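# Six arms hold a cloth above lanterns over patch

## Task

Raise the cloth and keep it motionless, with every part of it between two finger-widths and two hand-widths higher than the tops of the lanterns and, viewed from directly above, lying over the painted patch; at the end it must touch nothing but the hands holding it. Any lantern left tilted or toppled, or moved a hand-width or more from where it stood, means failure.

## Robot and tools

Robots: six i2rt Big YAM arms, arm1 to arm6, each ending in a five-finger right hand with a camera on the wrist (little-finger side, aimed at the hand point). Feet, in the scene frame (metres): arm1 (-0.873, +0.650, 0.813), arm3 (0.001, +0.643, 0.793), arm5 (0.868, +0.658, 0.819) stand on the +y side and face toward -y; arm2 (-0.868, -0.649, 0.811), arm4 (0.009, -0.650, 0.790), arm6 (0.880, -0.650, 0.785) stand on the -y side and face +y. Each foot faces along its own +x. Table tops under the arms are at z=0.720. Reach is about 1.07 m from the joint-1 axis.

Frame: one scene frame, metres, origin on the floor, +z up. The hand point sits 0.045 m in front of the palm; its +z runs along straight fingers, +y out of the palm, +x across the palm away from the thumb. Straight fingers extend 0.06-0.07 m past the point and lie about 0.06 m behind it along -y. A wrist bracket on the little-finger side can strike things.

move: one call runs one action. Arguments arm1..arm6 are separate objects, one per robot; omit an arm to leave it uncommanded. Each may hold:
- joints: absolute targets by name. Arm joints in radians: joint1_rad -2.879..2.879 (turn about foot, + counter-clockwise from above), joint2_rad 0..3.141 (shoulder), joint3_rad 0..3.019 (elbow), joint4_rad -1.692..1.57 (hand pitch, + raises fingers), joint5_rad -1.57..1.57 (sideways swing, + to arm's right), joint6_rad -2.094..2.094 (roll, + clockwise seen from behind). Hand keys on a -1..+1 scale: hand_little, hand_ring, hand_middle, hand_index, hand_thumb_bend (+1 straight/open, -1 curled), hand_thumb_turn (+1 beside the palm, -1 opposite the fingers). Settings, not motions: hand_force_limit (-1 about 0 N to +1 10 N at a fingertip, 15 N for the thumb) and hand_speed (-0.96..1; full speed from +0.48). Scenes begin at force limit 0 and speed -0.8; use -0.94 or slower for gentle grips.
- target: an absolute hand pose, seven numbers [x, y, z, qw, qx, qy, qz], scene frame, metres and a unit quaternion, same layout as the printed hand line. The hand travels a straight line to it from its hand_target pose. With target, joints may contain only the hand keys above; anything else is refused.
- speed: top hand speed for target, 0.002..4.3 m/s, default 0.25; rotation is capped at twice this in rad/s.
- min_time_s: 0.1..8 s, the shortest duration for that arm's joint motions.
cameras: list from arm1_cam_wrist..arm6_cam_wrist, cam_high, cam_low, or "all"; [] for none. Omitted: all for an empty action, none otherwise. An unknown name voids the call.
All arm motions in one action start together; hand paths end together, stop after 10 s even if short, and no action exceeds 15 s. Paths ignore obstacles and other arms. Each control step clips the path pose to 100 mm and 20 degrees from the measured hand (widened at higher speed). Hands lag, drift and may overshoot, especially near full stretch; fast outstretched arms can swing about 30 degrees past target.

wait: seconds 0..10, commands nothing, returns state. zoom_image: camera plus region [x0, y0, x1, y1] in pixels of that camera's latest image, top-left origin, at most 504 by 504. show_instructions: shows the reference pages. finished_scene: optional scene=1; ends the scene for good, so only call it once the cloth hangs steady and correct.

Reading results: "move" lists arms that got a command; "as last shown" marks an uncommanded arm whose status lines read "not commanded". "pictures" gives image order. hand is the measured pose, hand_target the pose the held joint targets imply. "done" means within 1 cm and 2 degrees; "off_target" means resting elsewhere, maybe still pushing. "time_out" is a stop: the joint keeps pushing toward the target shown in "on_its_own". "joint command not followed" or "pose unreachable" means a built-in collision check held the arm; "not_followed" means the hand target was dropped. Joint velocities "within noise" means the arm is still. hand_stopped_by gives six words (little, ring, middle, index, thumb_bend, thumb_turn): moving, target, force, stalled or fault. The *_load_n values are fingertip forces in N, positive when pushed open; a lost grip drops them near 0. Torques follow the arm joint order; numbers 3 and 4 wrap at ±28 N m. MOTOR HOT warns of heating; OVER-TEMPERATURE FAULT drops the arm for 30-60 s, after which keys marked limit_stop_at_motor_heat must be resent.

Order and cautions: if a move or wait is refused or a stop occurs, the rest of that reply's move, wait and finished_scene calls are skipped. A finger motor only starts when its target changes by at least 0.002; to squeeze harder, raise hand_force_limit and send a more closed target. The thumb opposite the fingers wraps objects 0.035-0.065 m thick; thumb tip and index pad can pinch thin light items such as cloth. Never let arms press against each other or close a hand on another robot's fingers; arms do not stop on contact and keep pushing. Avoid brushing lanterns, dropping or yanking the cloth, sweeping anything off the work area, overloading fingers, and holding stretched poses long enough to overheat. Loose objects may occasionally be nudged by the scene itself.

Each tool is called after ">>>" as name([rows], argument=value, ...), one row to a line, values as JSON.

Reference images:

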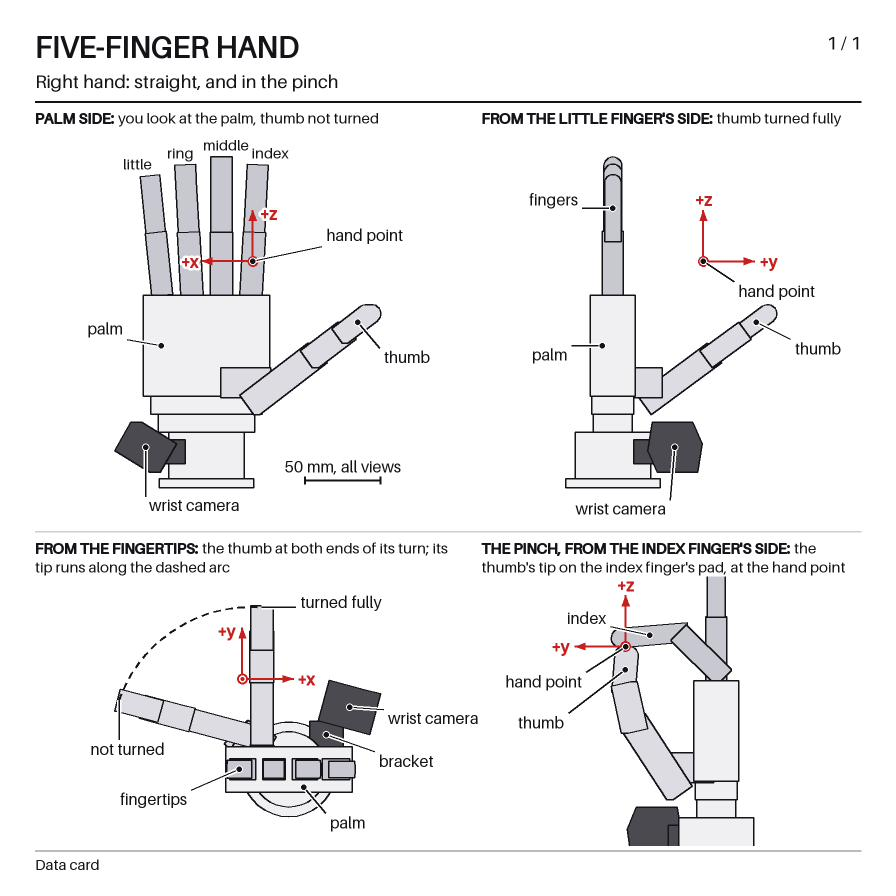

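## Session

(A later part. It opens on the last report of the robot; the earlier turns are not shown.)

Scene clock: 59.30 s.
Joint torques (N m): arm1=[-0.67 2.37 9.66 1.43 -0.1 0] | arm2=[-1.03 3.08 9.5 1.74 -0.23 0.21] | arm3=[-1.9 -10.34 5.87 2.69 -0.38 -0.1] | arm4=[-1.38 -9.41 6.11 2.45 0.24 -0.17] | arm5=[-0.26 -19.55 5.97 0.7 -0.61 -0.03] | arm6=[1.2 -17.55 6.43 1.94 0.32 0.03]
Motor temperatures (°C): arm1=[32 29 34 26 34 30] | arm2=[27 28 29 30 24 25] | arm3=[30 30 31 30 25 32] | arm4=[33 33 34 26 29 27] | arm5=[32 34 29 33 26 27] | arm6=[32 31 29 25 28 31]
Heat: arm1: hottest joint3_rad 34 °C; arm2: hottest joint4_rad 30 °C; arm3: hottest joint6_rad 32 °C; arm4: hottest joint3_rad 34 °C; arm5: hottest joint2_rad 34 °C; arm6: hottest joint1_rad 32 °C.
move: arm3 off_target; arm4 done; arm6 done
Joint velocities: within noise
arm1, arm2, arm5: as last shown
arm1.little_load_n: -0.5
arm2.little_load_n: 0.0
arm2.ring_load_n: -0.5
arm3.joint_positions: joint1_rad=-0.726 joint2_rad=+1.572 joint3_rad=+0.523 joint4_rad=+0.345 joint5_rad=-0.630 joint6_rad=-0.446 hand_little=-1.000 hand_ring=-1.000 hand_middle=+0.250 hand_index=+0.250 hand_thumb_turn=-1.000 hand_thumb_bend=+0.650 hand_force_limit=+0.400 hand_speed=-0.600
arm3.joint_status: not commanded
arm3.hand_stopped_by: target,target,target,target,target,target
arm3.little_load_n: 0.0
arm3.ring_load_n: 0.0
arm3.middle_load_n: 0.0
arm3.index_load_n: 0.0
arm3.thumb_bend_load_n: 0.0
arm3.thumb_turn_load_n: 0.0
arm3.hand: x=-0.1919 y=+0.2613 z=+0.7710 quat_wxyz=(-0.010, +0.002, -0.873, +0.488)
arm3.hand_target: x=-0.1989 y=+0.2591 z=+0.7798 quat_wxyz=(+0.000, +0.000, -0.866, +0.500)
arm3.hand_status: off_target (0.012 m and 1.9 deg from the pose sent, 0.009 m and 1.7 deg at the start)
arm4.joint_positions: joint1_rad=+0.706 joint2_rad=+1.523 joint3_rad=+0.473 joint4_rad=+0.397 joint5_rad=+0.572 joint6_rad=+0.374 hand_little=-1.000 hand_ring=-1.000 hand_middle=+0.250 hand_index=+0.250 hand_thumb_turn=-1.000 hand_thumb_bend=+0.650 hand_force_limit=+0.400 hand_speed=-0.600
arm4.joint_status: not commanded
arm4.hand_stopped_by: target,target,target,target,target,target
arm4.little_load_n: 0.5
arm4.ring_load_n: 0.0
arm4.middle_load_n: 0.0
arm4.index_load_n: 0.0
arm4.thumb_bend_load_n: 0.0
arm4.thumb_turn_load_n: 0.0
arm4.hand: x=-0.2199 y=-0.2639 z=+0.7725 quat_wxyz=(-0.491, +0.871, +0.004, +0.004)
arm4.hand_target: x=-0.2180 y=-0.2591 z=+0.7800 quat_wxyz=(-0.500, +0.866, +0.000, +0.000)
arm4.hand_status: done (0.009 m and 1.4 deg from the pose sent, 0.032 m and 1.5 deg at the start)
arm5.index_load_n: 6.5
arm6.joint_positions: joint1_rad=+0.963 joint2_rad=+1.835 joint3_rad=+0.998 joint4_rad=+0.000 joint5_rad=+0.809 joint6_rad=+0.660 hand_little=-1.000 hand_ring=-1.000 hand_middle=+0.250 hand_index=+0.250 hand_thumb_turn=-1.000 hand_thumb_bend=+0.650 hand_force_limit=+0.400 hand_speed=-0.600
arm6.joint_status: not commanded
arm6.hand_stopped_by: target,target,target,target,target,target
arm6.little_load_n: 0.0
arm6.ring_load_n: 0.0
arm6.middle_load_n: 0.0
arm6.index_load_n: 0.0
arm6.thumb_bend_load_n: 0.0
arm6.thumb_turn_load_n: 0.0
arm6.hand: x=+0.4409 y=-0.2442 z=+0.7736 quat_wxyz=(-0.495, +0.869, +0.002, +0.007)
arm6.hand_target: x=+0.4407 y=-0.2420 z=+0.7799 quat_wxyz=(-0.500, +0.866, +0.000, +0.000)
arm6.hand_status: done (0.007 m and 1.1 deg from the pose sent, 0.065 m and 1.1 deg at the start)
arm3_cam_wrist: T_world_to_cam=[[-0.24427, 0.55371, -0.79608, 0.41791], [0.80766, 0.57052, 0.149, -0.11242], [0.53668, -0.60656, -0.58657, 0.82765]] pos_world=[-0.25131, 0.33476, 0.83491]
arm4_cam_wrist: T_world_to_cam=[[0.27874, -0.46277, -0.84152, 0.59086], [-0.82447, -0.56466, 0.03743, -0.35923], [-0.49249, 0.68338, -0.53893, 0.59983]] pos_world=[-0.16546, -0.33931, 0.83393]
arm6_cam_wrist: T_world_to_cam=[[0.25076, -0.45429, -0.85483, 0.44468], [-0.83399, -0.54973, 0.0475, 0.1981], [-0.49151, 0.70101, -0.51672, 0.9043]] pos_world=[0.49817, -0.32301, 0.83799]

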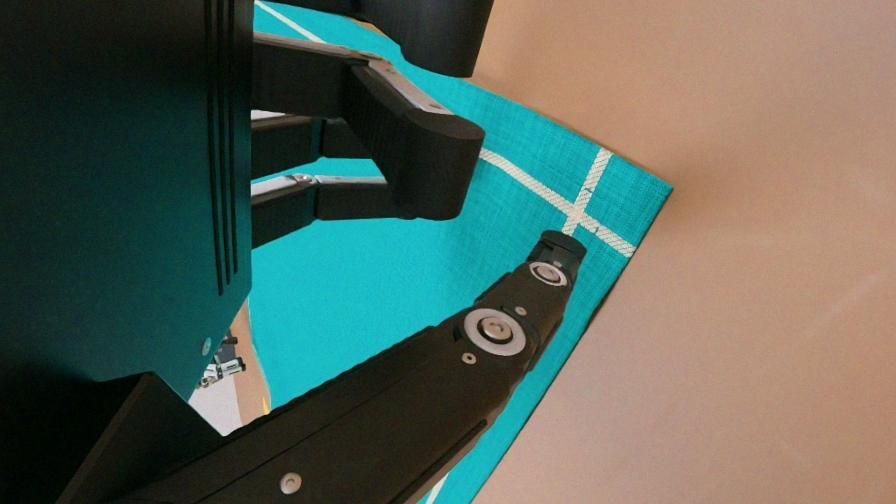

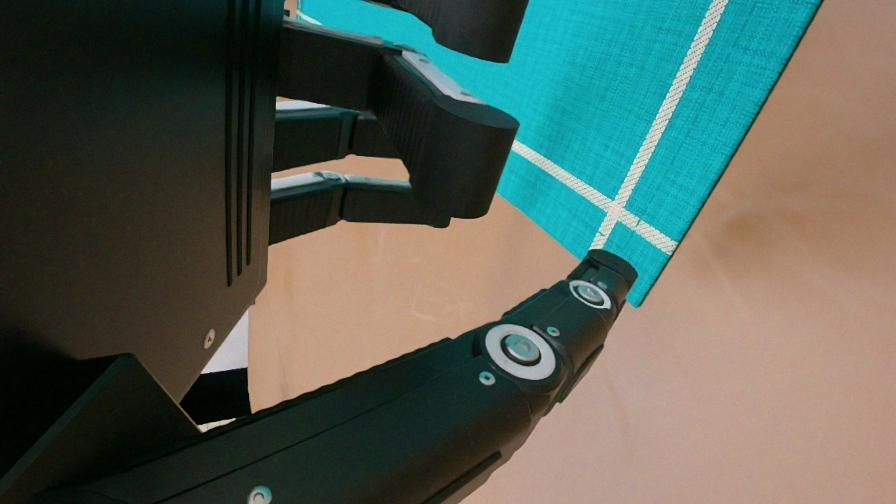

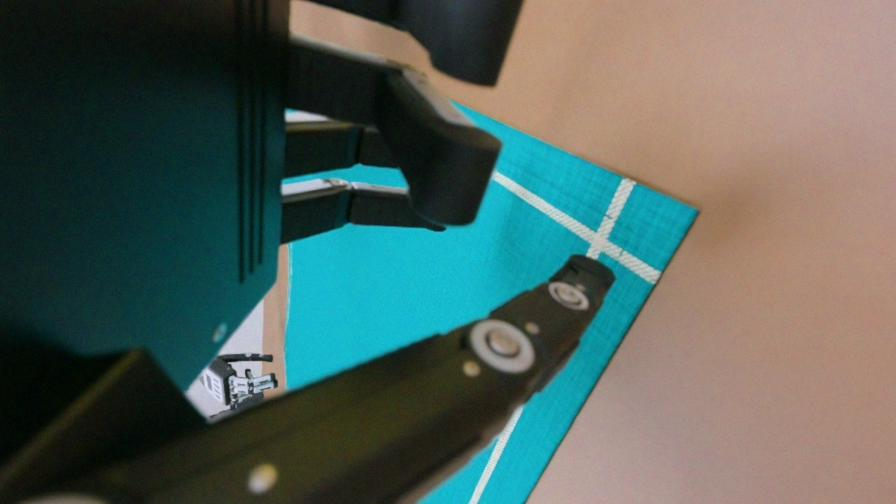

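>>> move(arm3={"target": [-0.200, 0.262, 0.722, 0, 0, 0.866, -0.5], "speed": 0.05}, arm4={"target": [-0.211, -0.2585, 0.719, 0.5, -0.866, 0, 0], "speed": 0.05}, arm6={"target": [0.4415, -0.2425, 0.722, 0.5, -0.866, 0, 0], "speed": 0.05}, cameras=["arm3_cam_wrist", "arm4_cam_wrist", "arm6_cam_wrist"])

Scene clock: 61.47 s.
Joint torques (N m): arm1=[-0.67 2.32 9.68 1.42 -0.09 0] | arm2=[-1.03 3.08 9.47 1.76 -0.23 0.21] | arm3=[-1.79 -5.36 4.27 1.69 0.27 -0.33] | arm4=[-1.79 -4.37 4.78 1.78 -0.05 -0.11] | arm5=[-0.21 -19.55 5.97 0.7 -0.61 -0.03] | arm6=[1.2 -13.68 5.64 1.81 0.28 0.07]
Motor temperatures (°C): arm1=[32 29 34 26 34 30] | arm2=[27 28 29 30 24 25] | arm3=[30 30 31 30 25 32] | arm4=[33 33 34 26 29 27] | arm5=[32 34 29 33 26 27] | arm6=[32 31 29 25 28 31]
Heat: arm1: hottest joint3_rad 34 °C; arm2: hottest joint4_rad 30 °C; arm3: hottest joint6_rad 32 °C; arm4: hottest joint3_rad 34 °C; arm5: hottest joint2_rad 34 °C; arm6: hottest joint1_rad 32 °C.
move: arm3 off_target; arm4 off_target; arm6 off_target
Joint velocities: within noise
arm1, arm2, arm5: as last shown
arm2.little_load_n: -0.5
arm2.ring_load_n: 0.0
arm3.joint_positions: joint1_rad=-0.734 joint2_rad=+1.712 joint3_rad=+0.508 joint4_rad=+0.592 joint5_rad=-0.653 joint6_rad=-0.431 hand_little=-1.000 hand_ring=-1.000 hand_middle=+0.250 hand_index=+0.250 hand_thumb_turn=-1.000 hand_thumb_bend=+0.649 hand_force_limit=+0.400 hand_speed=-0.600
arm3.joint_status: not commanded
arm3.hand_stopped_by: target,target,target,target,target,target
arm3.little_load_n: 0.0
arm3.ring_load_n: 0.0
arm3.middle_load_n: 0.0
arm3.index_load_n: 0.0
arm3.thumb_bend_load_n: -2.5
arm3.thumb_turn_load_n: 0.0
arm3.hand: x=-0.2011 y=+0.2495 z=+0.7470 quat_wxyz=(+0.006, +0.014, -0.853, +0.521)
arm3.hand_target: x=-0.1989 y=+0.2628 z=+0.7235 quat_wxyz=(+0.000, +0.000, -0.866, +0.500)
arm3.hand_status: off_target (0.028 m and 3.3 deg from the pose sent, 0.050 m and 1.9 deg at the start)
arm4.joint_positions: joint1_rad=+0.692 joint2_rad=+1.687 joint3_rad=+0.440 joint4_rad=+0.685 joint5_rad=+0.561 joint6_rad=+0.358 hand_little=-1.000 hand_ring=-1.000 hand_middle=+0.250 hand_index=+0.250 hand_thumb_turn=-1.000 hand_thumb_bend=+0.651 hand_force_limit=+0.400 hand_speed=-0.600
arm4.joint_status: not commanded
arm4.hand_stopped_by: target,target,target,target,target,target
arm4.little_load_n: 0.0
arm4.ring_load_n: 0.0
arm4.middle_load_n: 0.0
arm4.index_load_n: 0.0
arm4.thumb_bend_load_n: 3.5
arm4.thumb_turn_load_n: -4.0
arm4.hand: x=-0.2216 y=-0.2537 z=+0.7452 quat_wxyz=(-0.520, +0.854, -0.007, -0.017)
arm4.hand_target: x=-0.2103 y=-0.2600 z=+0.7206 quat_wxyz=(-0.500, +0.866, +0.000, +0.000)
arm4.hand_status: off_target (0.029 m and 3.4 deg from the pose sent, 0.054 m and 1.4 deg at the start)
arm5.index_load_n: 6.0
arm5.thumb_turn_load_n: 0.5
arm6.joint_positions: joint1_rad=+0.963 joint2_rad=+1.908 joint3_rad=+0.977 joint4_rad=+0.151 joint5_rad=+0.809 joint6_rad=+0.659 hand_little=-1.000 hand_ring=-1.000 hand_middle=+0.250 hand_index=+0.250 hand_thumb_turn=-1.000 hand_thumb_bend=+0.650 hand_force_limit=+0.400 hand_speed=-0.600
arm6.joint_status: not commanded
arm6.hand_stopped_by: target,target,target,target,target,target
arm6.little_load_n: 0.0
arm6.ring_load_n: 0.0
arm6.middle_load_n: 0.0
arm6.index_load_n: 0.0
arm6.thumb_bend_load_n: -0.5
arm6.thumb_turn_load_n: -1.0
arm6.hand: x=+0.4337 y=-0.2393 z=+0.7466 quat_wxyz=(-0.509, +0.861, -0.009, -0.013)
arm6.hand_target: x=+0.4423 y=-0.2431 z=+0.7228 quat_wxyz=(-0.500, +0.866, +0.000, +0.000)
arm6.hand_status: off_target (0.026 m and 2.2 deg from the pose sent, 0.052 m and 1.1 deg at the start)
arm3_cam_wrist: T_world_to_cam=[[-0.27704, 0.49066, -0.82614, 0.43467], [0.81018, 0.58153, 0.0737, -0.04066], [0.51659, -0.6489, -0.55863, 0.797]] pos_world=[-0.25836, 0.32755, 0.80732]
arm4_cam_wrist: T_world_to_cam=[[0.23889, -0.40352, -0.88323, 0.61038], [-0.8221, -0.56812, 0.0372, -0.35402], [-0.51679, 0.71722, -0.46746, 0.52718]] pos_world=[-0.16441, -0.33293, 0.79871]
arm6_cam_wrist: T_world_to_cam=[[0.21121, -0.42698, -0.87925, 0.46753], [-0.83078, -0.55235, 0.06867, 0.17822], [-0.51497, 0.71596, -0.47139, 0.86322]] pos_world=[0.49385, -0.31996, 0.80575]

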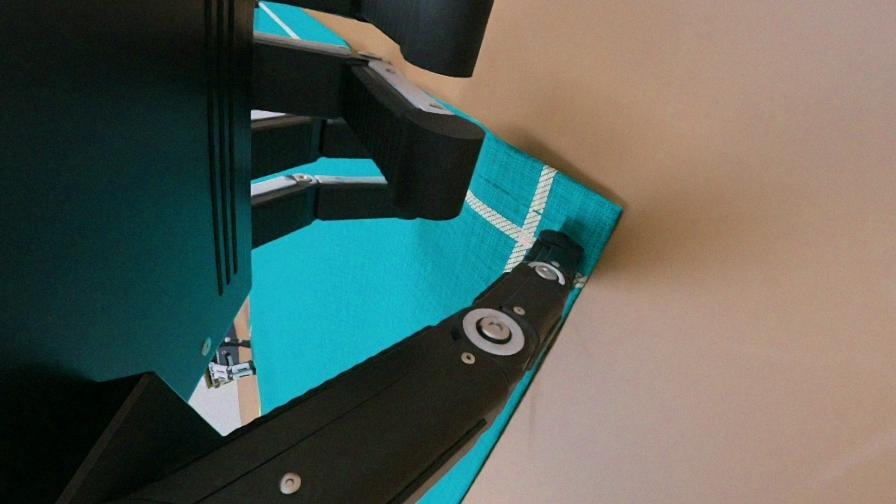

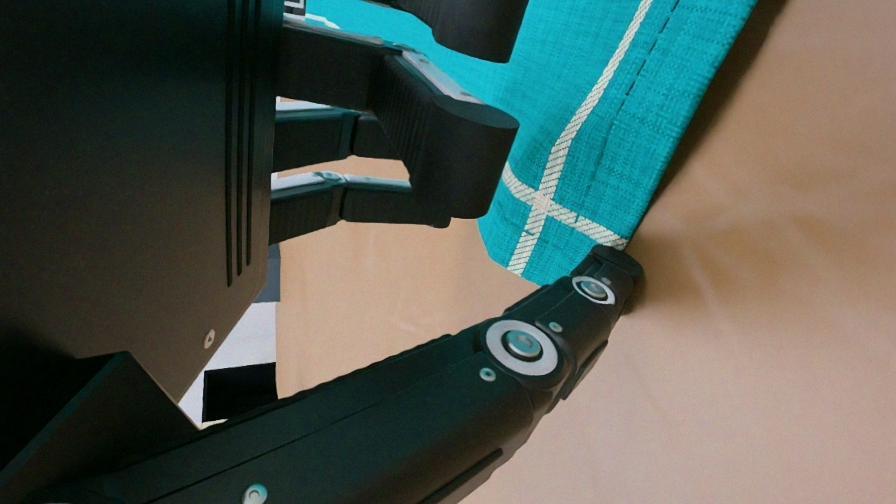

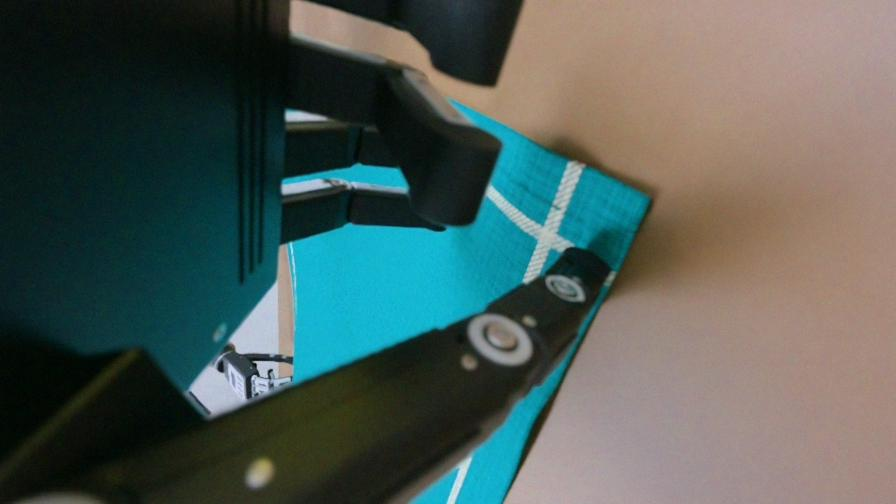

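>>> move(arm3={"target": [-0.200, 0.249, 0.712, 0, 0, 0.8339, -0.5519], "speed": 0.008, "joints": {"hand_speed": -0.9, "hand_index": -0.4, "hand_middle": -0.4, "hand_thumb_bend": 0.15}}, arm4={"target": [-0.211, -0.2455, 0.709, 0.5519, -0.8339, 0, 0], "speed": 0.008, "joints": {"hand_speed": -0.9, "hand_index": -0.4, "hand_middle": -0.4, "hand_thumb_bend": 0.15}}, arm6={"target": [0.4415, -0.2295, 0.712, 0.5519, -0.8339, 0, 0], "speed": 0.008, "joints": {"hand_speed": -0.9, "hand_index": -0.4, "hand_middle": -0.4, "hand_thumb_bend": 0.15}}, cameras=["arm3_cam_wrist", "arm4_cam_wrist", "arm6_cam_wrist"])

Scene clock: 69.80 s.
Joint torques (N m): arm1=[-0.62 2.37 9.65 1.43 -0.1 0] | arm2=[-1.03 3.02 9.5 1.73 -0.23 0.2] | arm3=[-2.02 -5.95 2.36 1.39 0.27 -0.27] | arm4=[-0.38 -6.07 2.11 1.24 0.01 -0.2] | arm5=[-0.21 -19.55 5.98 0.72 -0.61 -0.03] | arm6=[1.9 -13.04 4.52 1.69 0.42 -0.03]
Motor temperatures (°C): arm1=[32 29 35 26 34 30] | arm2=[27 28 29 30 24 25] | arm3=[30 30 31 30 25 31] | arm4=[33 33 33 26 29 27] | arm5=[32 34 30 33 26 27] | arm6=[32 31 29 25 28 31]
Heat: arm1: hottest joint3_rad 35 °C; arm2: hottest joint4_rad 30 °C; arm3: hottest joint3_rad 31 °C; arm4: hottest joint1_rad 33 °C; arm5: hottest joint2_rad 34 °C; arm6: hottest joint1_rad 32 °C.
move: arm3 off_target; arm4 off_target; arm6 off_target
Joint velocities: within noise
arm1, arm2, arm5: as last shown
arm1.little_load_n: 0.0
arm2.little_load_n: 0.0
arm3.joint_positions: joint1_rad=-0.741 joint2_rad=+1.850 joint3_rad=+0.504 joint4_rad=+0.893 joint5_rad=-0.707 joint6_rad=-0.353 hand_little=-1.000 hand_ring=-1.000 hand_middle=-0.230 hand_index=-0.278 hand_thumb_turn=-1.000 hand_thumb_bend=+0.169 hand_force_limit=+0.400 hand_speed=-0.900
arm3.joint_status: hand_middle off_target (ended at -0.230, target -0.400); hand_index off_target (ended at -0.278, target -0.400); the others done
arm3.hand_stopped_by: target,target,force,force,force,target
arm3.little_load_n: 0.0
arm3.ring_load_n: 0.0
arm3.middle_load_n: 7.0
arm3.index_load_n: 10.5
arm3.thumb_bend_load_n: 9.0
arm3.thumb_turn_load_n: 0.0
arm3.hand: x=-0.2063 y=+0.2311 z=+0.7417 quat_wxyz=(+0.013, +0.021, -0.816, +0.577)
arm3.hand_target: x=-0.1988 y=+0.2497 z=+0.7141 quat_wxyz=(+0.000, +0.000, -0.834, +0.552)
arm3.hand_status: off_target (0.035 m and 4.6 deg from the pose sent, 0.035 m and 4.5 deg at the start)
arm4.joint_positions: joint1_rad=+0.679 joint2_rad=+1.851 joint3_rad=+0.444 joint4_rad=+1.003 joint5_rad=+0.601 joint6_rad=+0.292 hand_little=-1.000 hand_ring=-1.000 hand_middle=-0.214 hand_index=-0.398 hand_thumb_turn=-1.000 hand_thumb_bend=+0.301 hand_force_limit=+0.400 hand_speed=-0.900
arm4.joint_status: hand_middle off_target (ended at -0.214, target -0.400); hand_thumb_bend off_target (ended at +0.301, target +0.150); the others done
arm4.hand_stopped_by: target,target,force,force,force,target
arm4.little_load_n: 0.5
arm4.ring_load_n: 0.0
arm4.middle_load_n: -3.5
arm4.index_load_n: 6.0
arm4.thumb_bend_load_n: 10.5
arm4.thumb_turn_load_n: -2.0
arm4.hand: x=-0.2205 y=-0.2291 z=+0.7394 quat_wxyz=(-0.577, +0.816, -0.021, -0.020)
arm4.hand_target: x=-0.2101 y=-0.2465 z=+0.7109 quat_wxyz=(-0.552, +0.834, +0.000, +0.000)
arm4.hand_status: off_target (0.036 m and 4.9 deg from the pose sent, 0.039 m and 4.8 deg at the start)
arm5.index_load_n: 6.5
arm5.thumb_turn_load_n: 0.0
arm6.joint_positions: joint1_rad=+0.963 joint2_rad=+1.976 joint3_rad=+0.955 joint4_rad=+0.405 joint5_rad=+0.878 joint6_rad=+0.561 hand_little=-1.000 hand_ring=-1.000 hand_middle=-0.288 hand_index=-0.397 hand_thumb_turn=-1.000 hand_thumb_bend=+0.278 hand_force_limit=+0.400 hand_speed=-0.900
arm6.joint_status: hand_middle off_target (ended at -0.288, target -0.400); hand_thumb_bend off_target (ended at +0.278, target +0.150); the others done
arm6.hand_stopped_by: target,target,force,force,force,target
arm6.little_load_n: 0.0
arm6.ring_load_n: 0.0
arm6.middle_load_n: 4.0
arm6.index_load_n: 8.5
arm6.thumb_bend_load_n: 10.5
arm6.thumb_turn_load_n: 0.5
arm6.hand: x=+0.4305 y=-0.2203 z=+0.7434 quat_wxyz=(-0.563, +0.826, -0.019, -0.021)
arm6.hand_target: x=+0.4425 y=-0.2300 z=+0.7134 quat_wxyz=(-0.552, +0.834, +0.000, +0.000)
arm6.hand_status: off_target (0.035 m and 3.7 deg from the pose sent, 0.037 m and 6.1 deg at the start)
arm3_cam_wrist: T_world_to_cam=[[-0.29623, 0.37268, -0.87941, 0.50079], [0.8058, 0.59182, -0.02063, 0.04137], [0.51277, -0.71474, -0.47562, 0.73774]] pos_world=[-0.26328, 0.31617, 0.79214]
arm4_cam_wrist: T_world_to_cam=[[0.21271, -0.2839, -0.93496, 0.6748], [-0.83484, -0.55001, -0.02293, -0.29298], [-0.50773, 0.78542, -0.354, 0.44114]] pos_world=[-0.16415, -0.31606, 0.78036]
arm6_cam_wrist: T_world_to_cam=[[0.18482, -0.31194, -0.93195, 0.54934], [-0.8358, -0.54875, 0.01792, 0.22695], [-0.51699, 0.77561, -0.36214, 0.77936]] pos_world=[0.49108, -0.30857, 0.79014]

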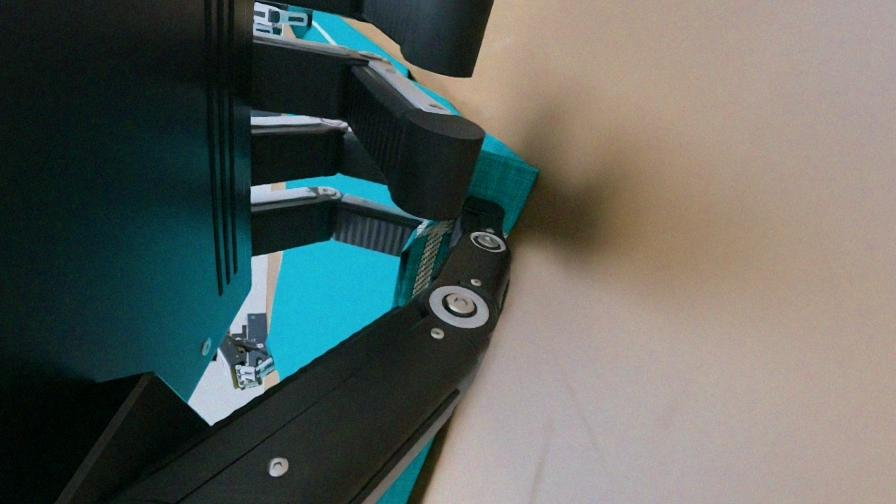

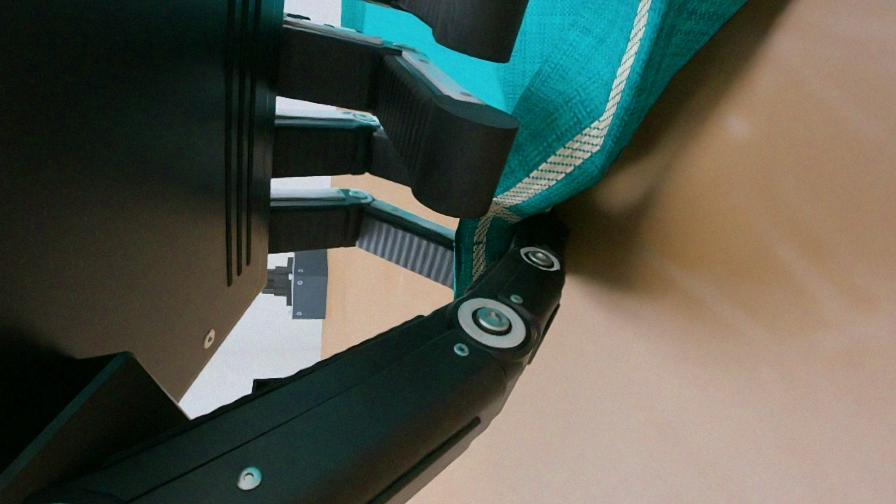

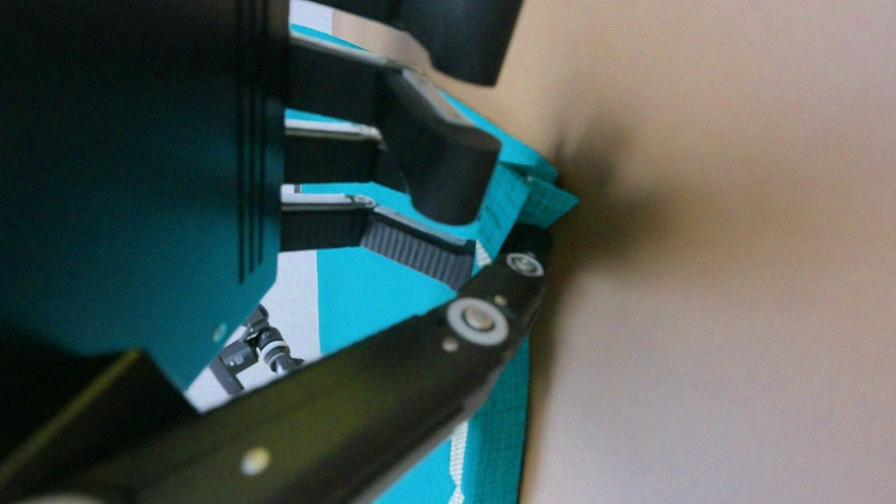

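>>> move(arm3={"joints": {"hand_force_limit": 0.6, "hand_speed": -0.92, "hand_index": -0.6, "hand_middle": -0.6, "hand_thumb_bend": 0.0}}, arm4={"joints": {"hand_force_limit": 0.6, "hand_speed": -0.92, "hand_index": -0.6, "hand_middle": -0.6, "hand_thumb_bend": 0.0}}, arm6={"joints": {"hand_force_limit": 0.6, "hand_speed": -0.92, "hand_index": -0.6, "hand_middle": -0.6, "hand_thumb_bend": 0.0}})

>>> move(arm3={"target": [-0.210, 0.240, 0.82, 0, 0, 0.8339, -0.5519], "speed": 0.06}, arm4={"target": [-0.222, -0.240, 0.82, 0.5519, -0.8339, 0, 0], "speed": 0.06}, arm6={"target": [0.4350, -0.232, 0.82, 0.5519, -0.8339, 0, 0], "speed": 0.06}, cameras=["all"])

Scene clock: 70.97 s.
Joint torques (N m): arm1=[-0.62 2.37 9.65 1.43 -0.09 0] | arm2=[-1.03 3.08 9.48 1.77 -0.23 0.21] | arm3=[-1.9 -6.12 2.35 1.4 0.29 -0.27] | arm4=[-0.38 -6.18 2.11 1.17 -0.03 -0.19] | arm5=[-0.21 -19.55 5.98 0.7 -0.61 -0.03] | arm6=[1.96 -13.8 4.57 1.62 0.37 0.02]
Motor temperatures (°C): arm1=[32 29 35 26 34 30] | arm2=[27 28 29 30 24 25] | arm3=[30 30 31 30 25 31] | arm4=[33 33 33 26 29 27] | arm5=[32 34 30 33 26 27] | arm6=[32 31 28 25 28 31]
Heat: arm1: hottest joint3_rad 35 °C; arm2: hottest joint4_rad 30 °C; arm3: hottest joint3_rad 31 °C; arm4: hottest joint1_rad 33 °C; arm5: hottest joint2_rad 34 °C; arm6: hottest joint1_rad 32 °C.
move: arm3 off_target; arm4 off_target; arm6 off_target
Joint velocities: within noise
arm1, arm2, arm5: as last shown
arm1.middle_load_n: -0.5
arm3.joint_positions: joint1_rad=-0.741 joint2_rad=+1.850 joint3_rad=+0.504 joint4_rad=+0.893 joint5_rad=-0.707 joint6_rad=-0.353 hand_little=-1.000 hand_ring=-1.000 hand_middle=-0.235 hand_index=-0.278 hand_thumb_turn=-1.000 hand_thumb_bend=+0.142 hand_force_limit=+0.600 hand_speed=-0.920
arm3.joint_status: hand_middle off_target (ended at -0.235, target -0.600); hand_index off_target (ended at -0.278, target -0.600); hand_thumb_bend off_target (ended at +0.142, target +0.000); the others done
arm3.hand_stopped_by: target,target,force,force,force,target
arm3.little_load_n: 0.0
arm3.ring_load_n: 0.0
arm3.middle_load_n: 9.5
arm3.index_load_n: 12.5
arm3.thumb_bend_load_n: 12.0
arm3.thumb_turn_load_n: 0.0
arm3.hand: x=-0.2063 y=+0.2311 z=+0.7416 quat_wxyz=(+0.013, +0.021, -0.816, +0.577)
arm3.hand_target: x=-0.1988 y=+0.2497 z=+0.7140 quat_wxyz=(+0.000, +0.000, -0.834, +0.552)
arm3.hand_status: not commanded
arm4.joint_positions: joint1_rad=+0.679 joint2_rad=+1.852 joint3_rad=+0.444 joint4_rad=+1.005 joint5_rad=+0.602 joint6_rad=+0.292 hand_little=-1.000 hand_ring=-1.000 hand_middle=-0.294 hand_index=-0.426 hand_thumb_turn=-1.000 hand_thumb_bend=+0.299 hand_force_limit=+0.600 hand_speed=-0.920
arm4.joint_status: hand_middle off_target (ended at -0.294, target -0.600); hand_index off_target (ended at -0.426, target -0.600); hand_thumb_bend off_target (ended at +0.299, target +0.000); the others done
arm4.hand_stopped_by: target,target,force,force,force,target
arm4.little_load_n: 0.0
arm4.ring_load_n: 0.0
arm4.middle_load_n: 8.0
arm4.index_load_n: 7.0
arm4.thumb_bend_load_n: 13.5
arm4.thumb_turn_load_n: -2.5
arm4.hand: x=-0.2203 y=-0.2290 z=+0.7392 quat_wxyz=(-0.578, +0.816, -0.021, -0.020)
arm4.hand_target: x=-0.2101 y=-0.2464 z=+0.7110 quat_wxyz=(-0.552, +0.834, +0.000, +0.000)
arm4.hand_status: not commanded
arm5.thumb_bend_load_n: 13.0
arm6.joint_positions: joint1_rad=+0.963 joint2_rad=+1.976 joint3_rad=+0.955 joint4_rad=+0.405 joint5_rad=+0.878 joint6_rad=+0.560 hand_little=-1.000 hand_ring=-1.000 hand_middle=-0.315 hand_index=-0.397 hand_thumb_turn=-1.000 hand_thumb_bend=+0.273 hand_force_limit=+0.600 hand_speed=-0.920
arm6.joint_status: hand_middle off_target (ended at -0.315, target -0.600); hand_index off_target (ended at -0.397, target -0.600); hand_thumb_bend off_target (ended at +0.273, target +0.000); the others done
arm6.hand_stopped_by: target,target,force,force,force,target
arm6.little_load_n: 0.0
arm6.ring_load_n: 0.0
arm6.middle_load_n: 8.0
arm6.index_load_n: 8.0
arm6.thumb_bend_load_n: 12.0
arm6.thumb_turn_load_n: 0.0
arm6.hand: x=+0.4307 y=-0.2203 z=+0.7432 quat_wxyz=(-0.563, +0.826, -0.019, -0.021)
arm6.hand_target: x=+0.4425 y=-0.2300 z=+0.7133 quat_wxyz=(-0.552, +0.834, +0.000, +0.000)
arm6.hand_status: not commanded
pictures: none

Scene clock: 73.47 s.
Joint torques (N m): arm1=[-0.67 2.37 9.65 1.43 -0.09 0.01] | arm2=[-1.03 3.08 9.47 1.76 -0.23 0.21] | arm3=[-2.2 -9.58 7.56 0.96 0.05 -0.29] | arm4=[0.97 -8.41 8.17 0.95 0.17 -0.06] | arm5=[-0.26 -19.55 5.96 0.72 -0.58 -0.03] | arm6=[2.49 -16.56 8.85 0.5 0.76 0.08]
Motor temperatures (°C): arm1=[32 29 35 26 34 30] | arm2=[27 28 29 30 24 25] | arm3=[30 30 31 30 25 31] | arm4=[33 33 33 26 29 27] | arm5=[32 34 30 33 26 27] | arm6=[32 31 29 25 28 31]
Heat: arm1: hottest joint3_rad 35 °C; arm2: hottest joint4_rad 30 °C; arm3: hottest joint3_rad 31 °C; arm4: hottest joint1_rad 33 °C; arm5: hottest joint2_rad 34 °C; arm6: hottest joint1_rad 32 °C.
move: arm3 off_target; arm4 off_target; arm6 done
Joint velocities: within noise
arm1, arm2, arm5: as last shown
arm1.middle_load_n: 0.0
arm1.thumb_bend_load_n: -0.5
arm2.thumb_bend_load_n: 0.5
arm3.joint_positions: joint1_rad=-0.741 joint2_rad=+1.525 joint3_rad=+0.523 joint4_rad=+0.464 joint5_rad=-0.705 joint6_rad=-0.353 hand_little=-1.000 hand_ring=-1.000 hand_middle=-0.235 hand_index=-0.278 hand_thumb_turn=-1.000 hand_thumb_bend=+0.142 hand_force_limit=+0.600 hand_speed=-0.920
arm3.joint_status: not commanded
arm3.hand_stopped_by: target,target,force,force,force,target
arm3.little_load_n: 0.0
arm3.ring_load_n: 0.0
arm3.middle_load_n: 11.5
arm3.index_load_n: 13.5
arm3.thumb_bend_load_n: 12.5
arm3.thumb_turn_load_n: 0.0
arm3.hand: x=-0.1983 y=+0.2400 z=+0.8148 quat_wxyz=(-0.011, +0.004, -0.834, +0.552)
arm3.hand_target: x=-0.2099 y=+0.2401 z=+0.8201 quat_wxyz=(+0.000, +0.000, -0.834, +0.552)
arm3.hand_status: off_target (0.013 m and 1.3 deg from the pose sent, 0.079 m and 4.6 deg at the start)
arm4.joint_positions: joint1_rad=+0.680 joint2_rad=+1.463 joint3_rad=+0.459 joint4_rad=+0.516 joint5_rad=+0.616 joint6_rad=+0.290 hand_little=-1.000 hand_ring=-1.000 hand_middle=-0.293 hand_index=-0.426 hand_thumb_turn=-1.000 hand_thumb_bend=+0.300 hand_force_limit=+0.600 hand_speed=-0.920
arm4.joint_status: not commanded
arm4.hand_stopped_by: target,target,force,force,force,target
arm4.little_load_n: 0.0
arm4.ring_load_n: 0.0
arm4.middle_load_n: 10.0
arm4.index_load_n: 7.0
arm4.thumb_bend_load_n: 15.0
arm4.thumb_turn_load_n: -2.0
arm4.hand: x=-0.2094 y=-0.2383 z=+0.8153 quat_wxyz=(-0.552, +0.834, -0.010, +0.008)
arm4.hand_target: x=-0.2219 y=-0.2401 z=+0.8201 quat_wxyz=(-0.552, +0.834, +0.000, +0.000)
arm4.hand_status: off_target (0.013 m and 1.4 deg from the pose sent, 0.082 m and 4.9 deg at the start)
arm5.little_load_n: -0.5
arm5.thumb_bend_load_n: 12.5
arm5.thumb_turn_load_n: 0.5
arm5.hand: x=+0.4323 y=+0.2350 z=+0.8207 quat_wxyz=(+0.002, +0.005, -0.833, +0.554)
arm6.joint_positions: joint1_rad=+0.968 joint2_rad=+1.786 joint3_rad=+0.960 joint4_rad=+0.153 joint5_rad=+0.879 joint6_rad=+0.559 hand_little=-1.000 hand_ring=-1.000 hand_middle=-0.315 hand_index=-0.397 hand_thumb_turn=-1.000 hand_thumb_bend=+0.273 hand_force_limit=+0.600 hand_speed=-0.920
arm6.joint_status: not commanded
arm6.hand_stopped_by: target,target,force,force,force,target
arm6.little_load_n: 0.0
arm6.ring_load_n: 0.0
arm6.middle_load_n: 8.5
arm6.index_load_n: 7.5
arm6.thumb_bend_load_n: 12.5
arm6.thumb_turn_load_n: 0.5
arm6.hand: x=+0.4412 y=-0.2312 z=+0.8124 quat_wxyz=(-0.550, +0.835, -0.004, -0.002)
arm6.hand_target: x=+0.4351 y=-0.2321 z=+0.8199 quat_wxyz=(-0.552, +0.834, +0.000, +0.000)
arm6.hand_status: done (0.010 m and 0.5 deg from the pose sent, 0.078 m and 3.6 deg at the start)
pictures: arm1_cam_wrist, arm2_cam_wrist, arm3_cam_wrist, arm4_cam_wrist, arm5_cam_wrist, arm6_cam_wrist, cam_high, cam_low
arm3_cam_wrist: T_world_to_cam=[[-0.24509, 0.42793, -0.86995, 0.55328], [0.80563, 0.58908, 0.0628, -0.03625], [0.53934, -0.68546, -0.48913, 0.78394]] pos_world=[-0.258, 0.32195, 0.86705]
arm4_cam_wrist: T_world_to_cam=[[0.26196, -0.3445, -0.9015, 0.70942], [-0.83945, -0.5422, -0.03674, -0.27503], [-0.47613, 0.76638, -0.43122, 0.54594]] pos_world=[-0.15678, -0.32313, 0.86486]
arm5_cam_wrist: T_world_to_cam=[[-0.25053, 0.42401, -0.87032, 0.71795], [0.86586, 0.50026, -0.00553, -0.48089], [0.43304, -0.75496, -0.49246, 0.50926]] pos_world=[0.37572, 0.32063, 0.87297]
arm6_cam_wrist: T_world_to_cam=[[0.23253, -0.33946, -0.91143, 0.56426], [-0.83342, -0.5526, -0.00682, 0.24684], [-0.50134, 0.76119, -0.41141, 0.84812]] pos_world=[0.49971, -0.31762, 0.86489]

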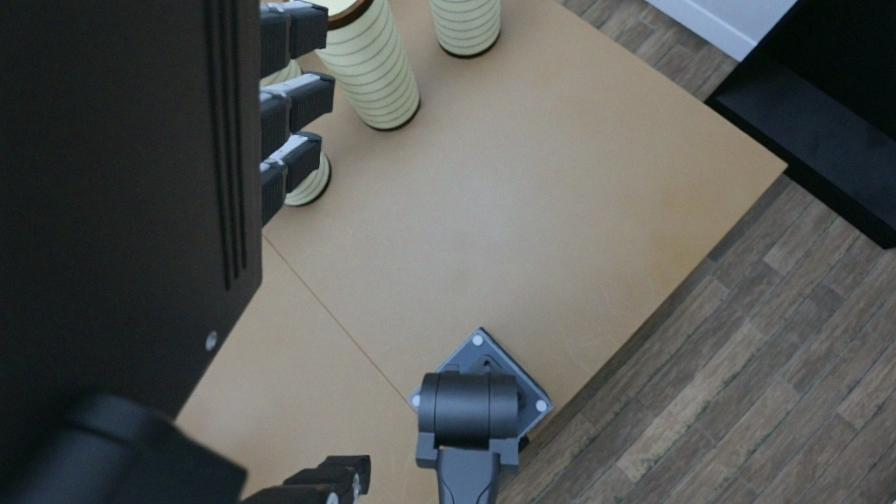

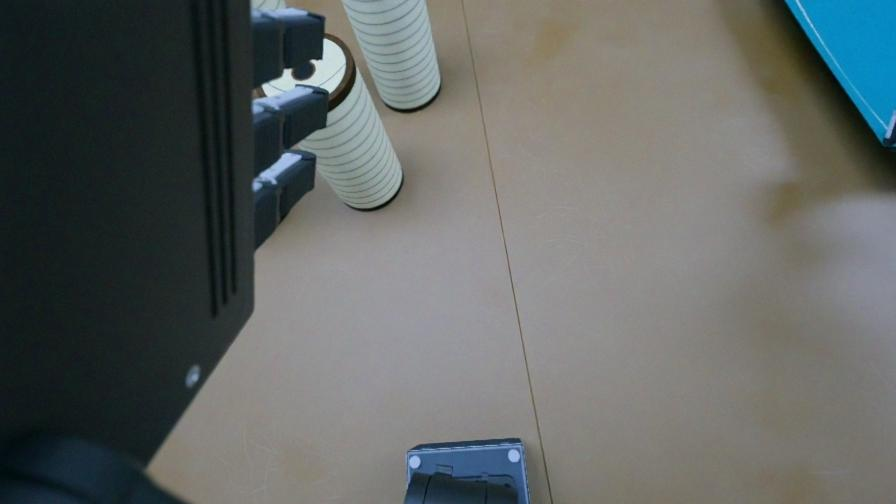

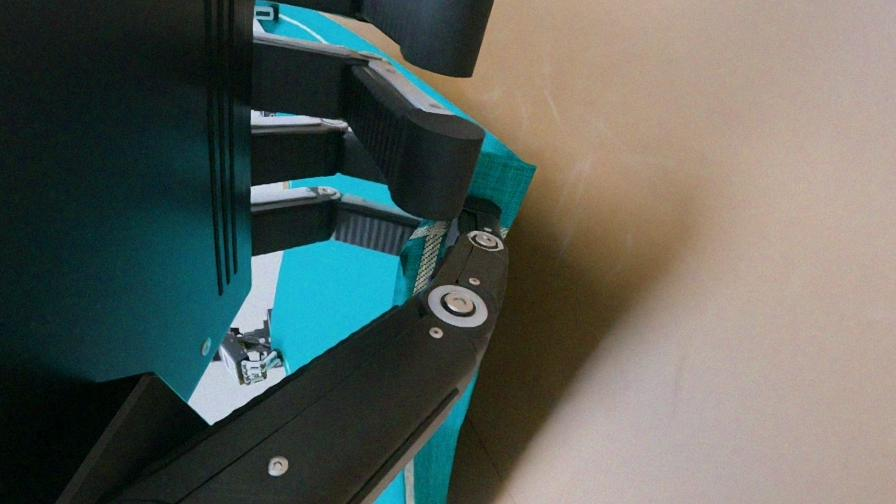

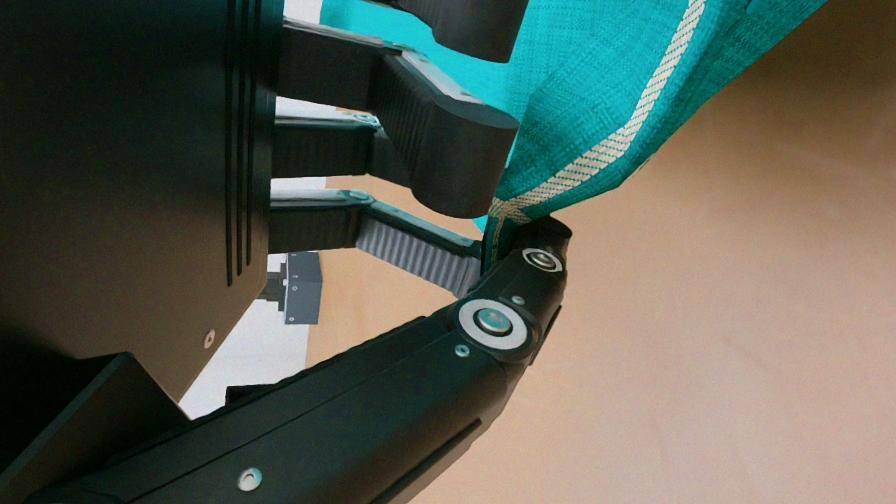

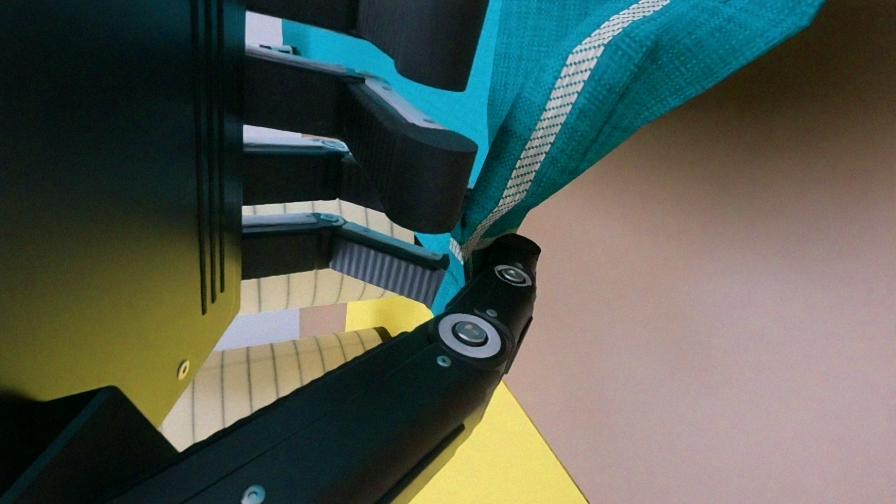

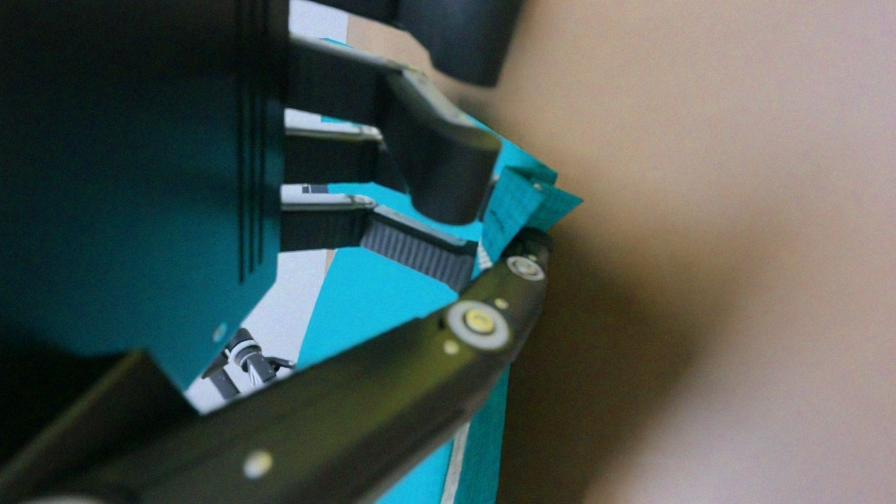

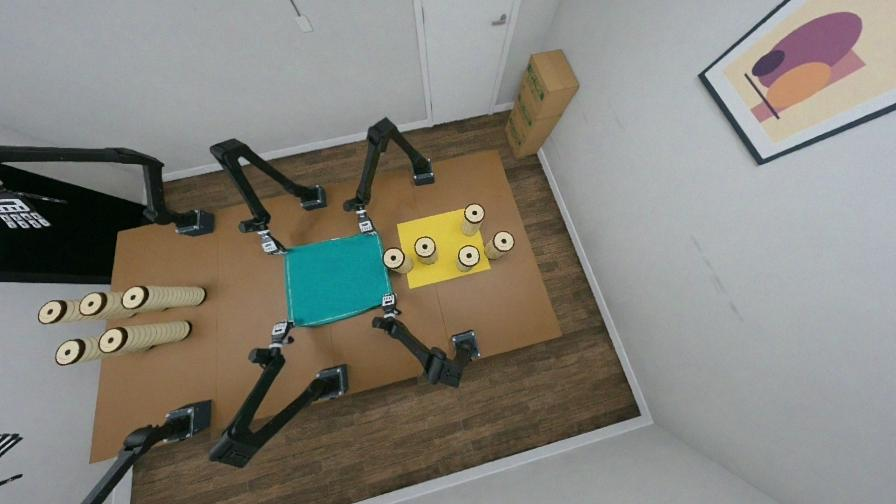

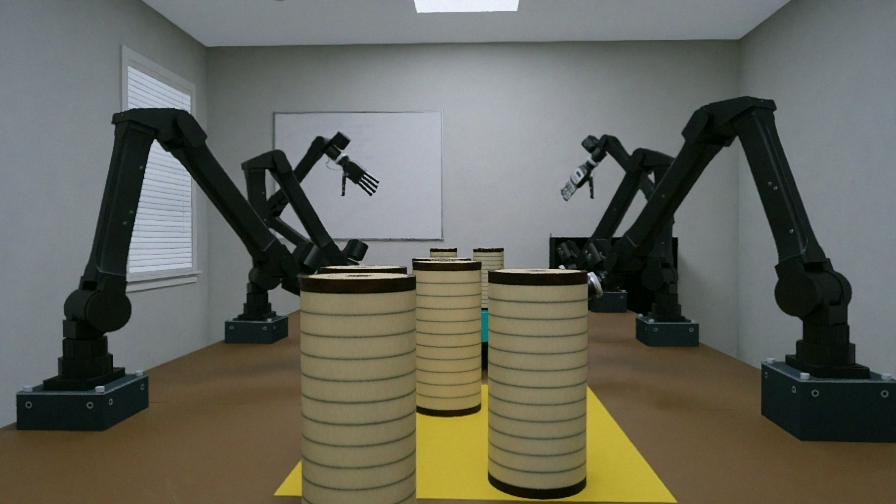

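>>> zoom_image(camera="cam_high", region=[250, 200, 430, 350])

Scaled by 2.800 from the camera's image (finer frame: 1280x720).

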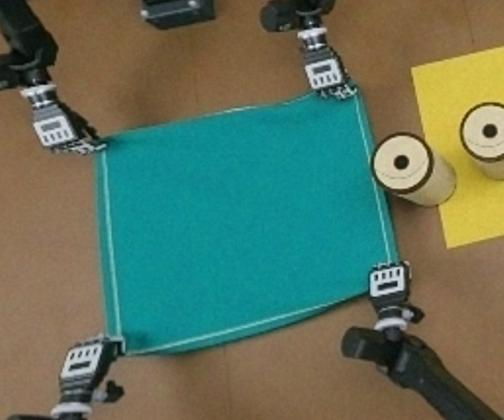

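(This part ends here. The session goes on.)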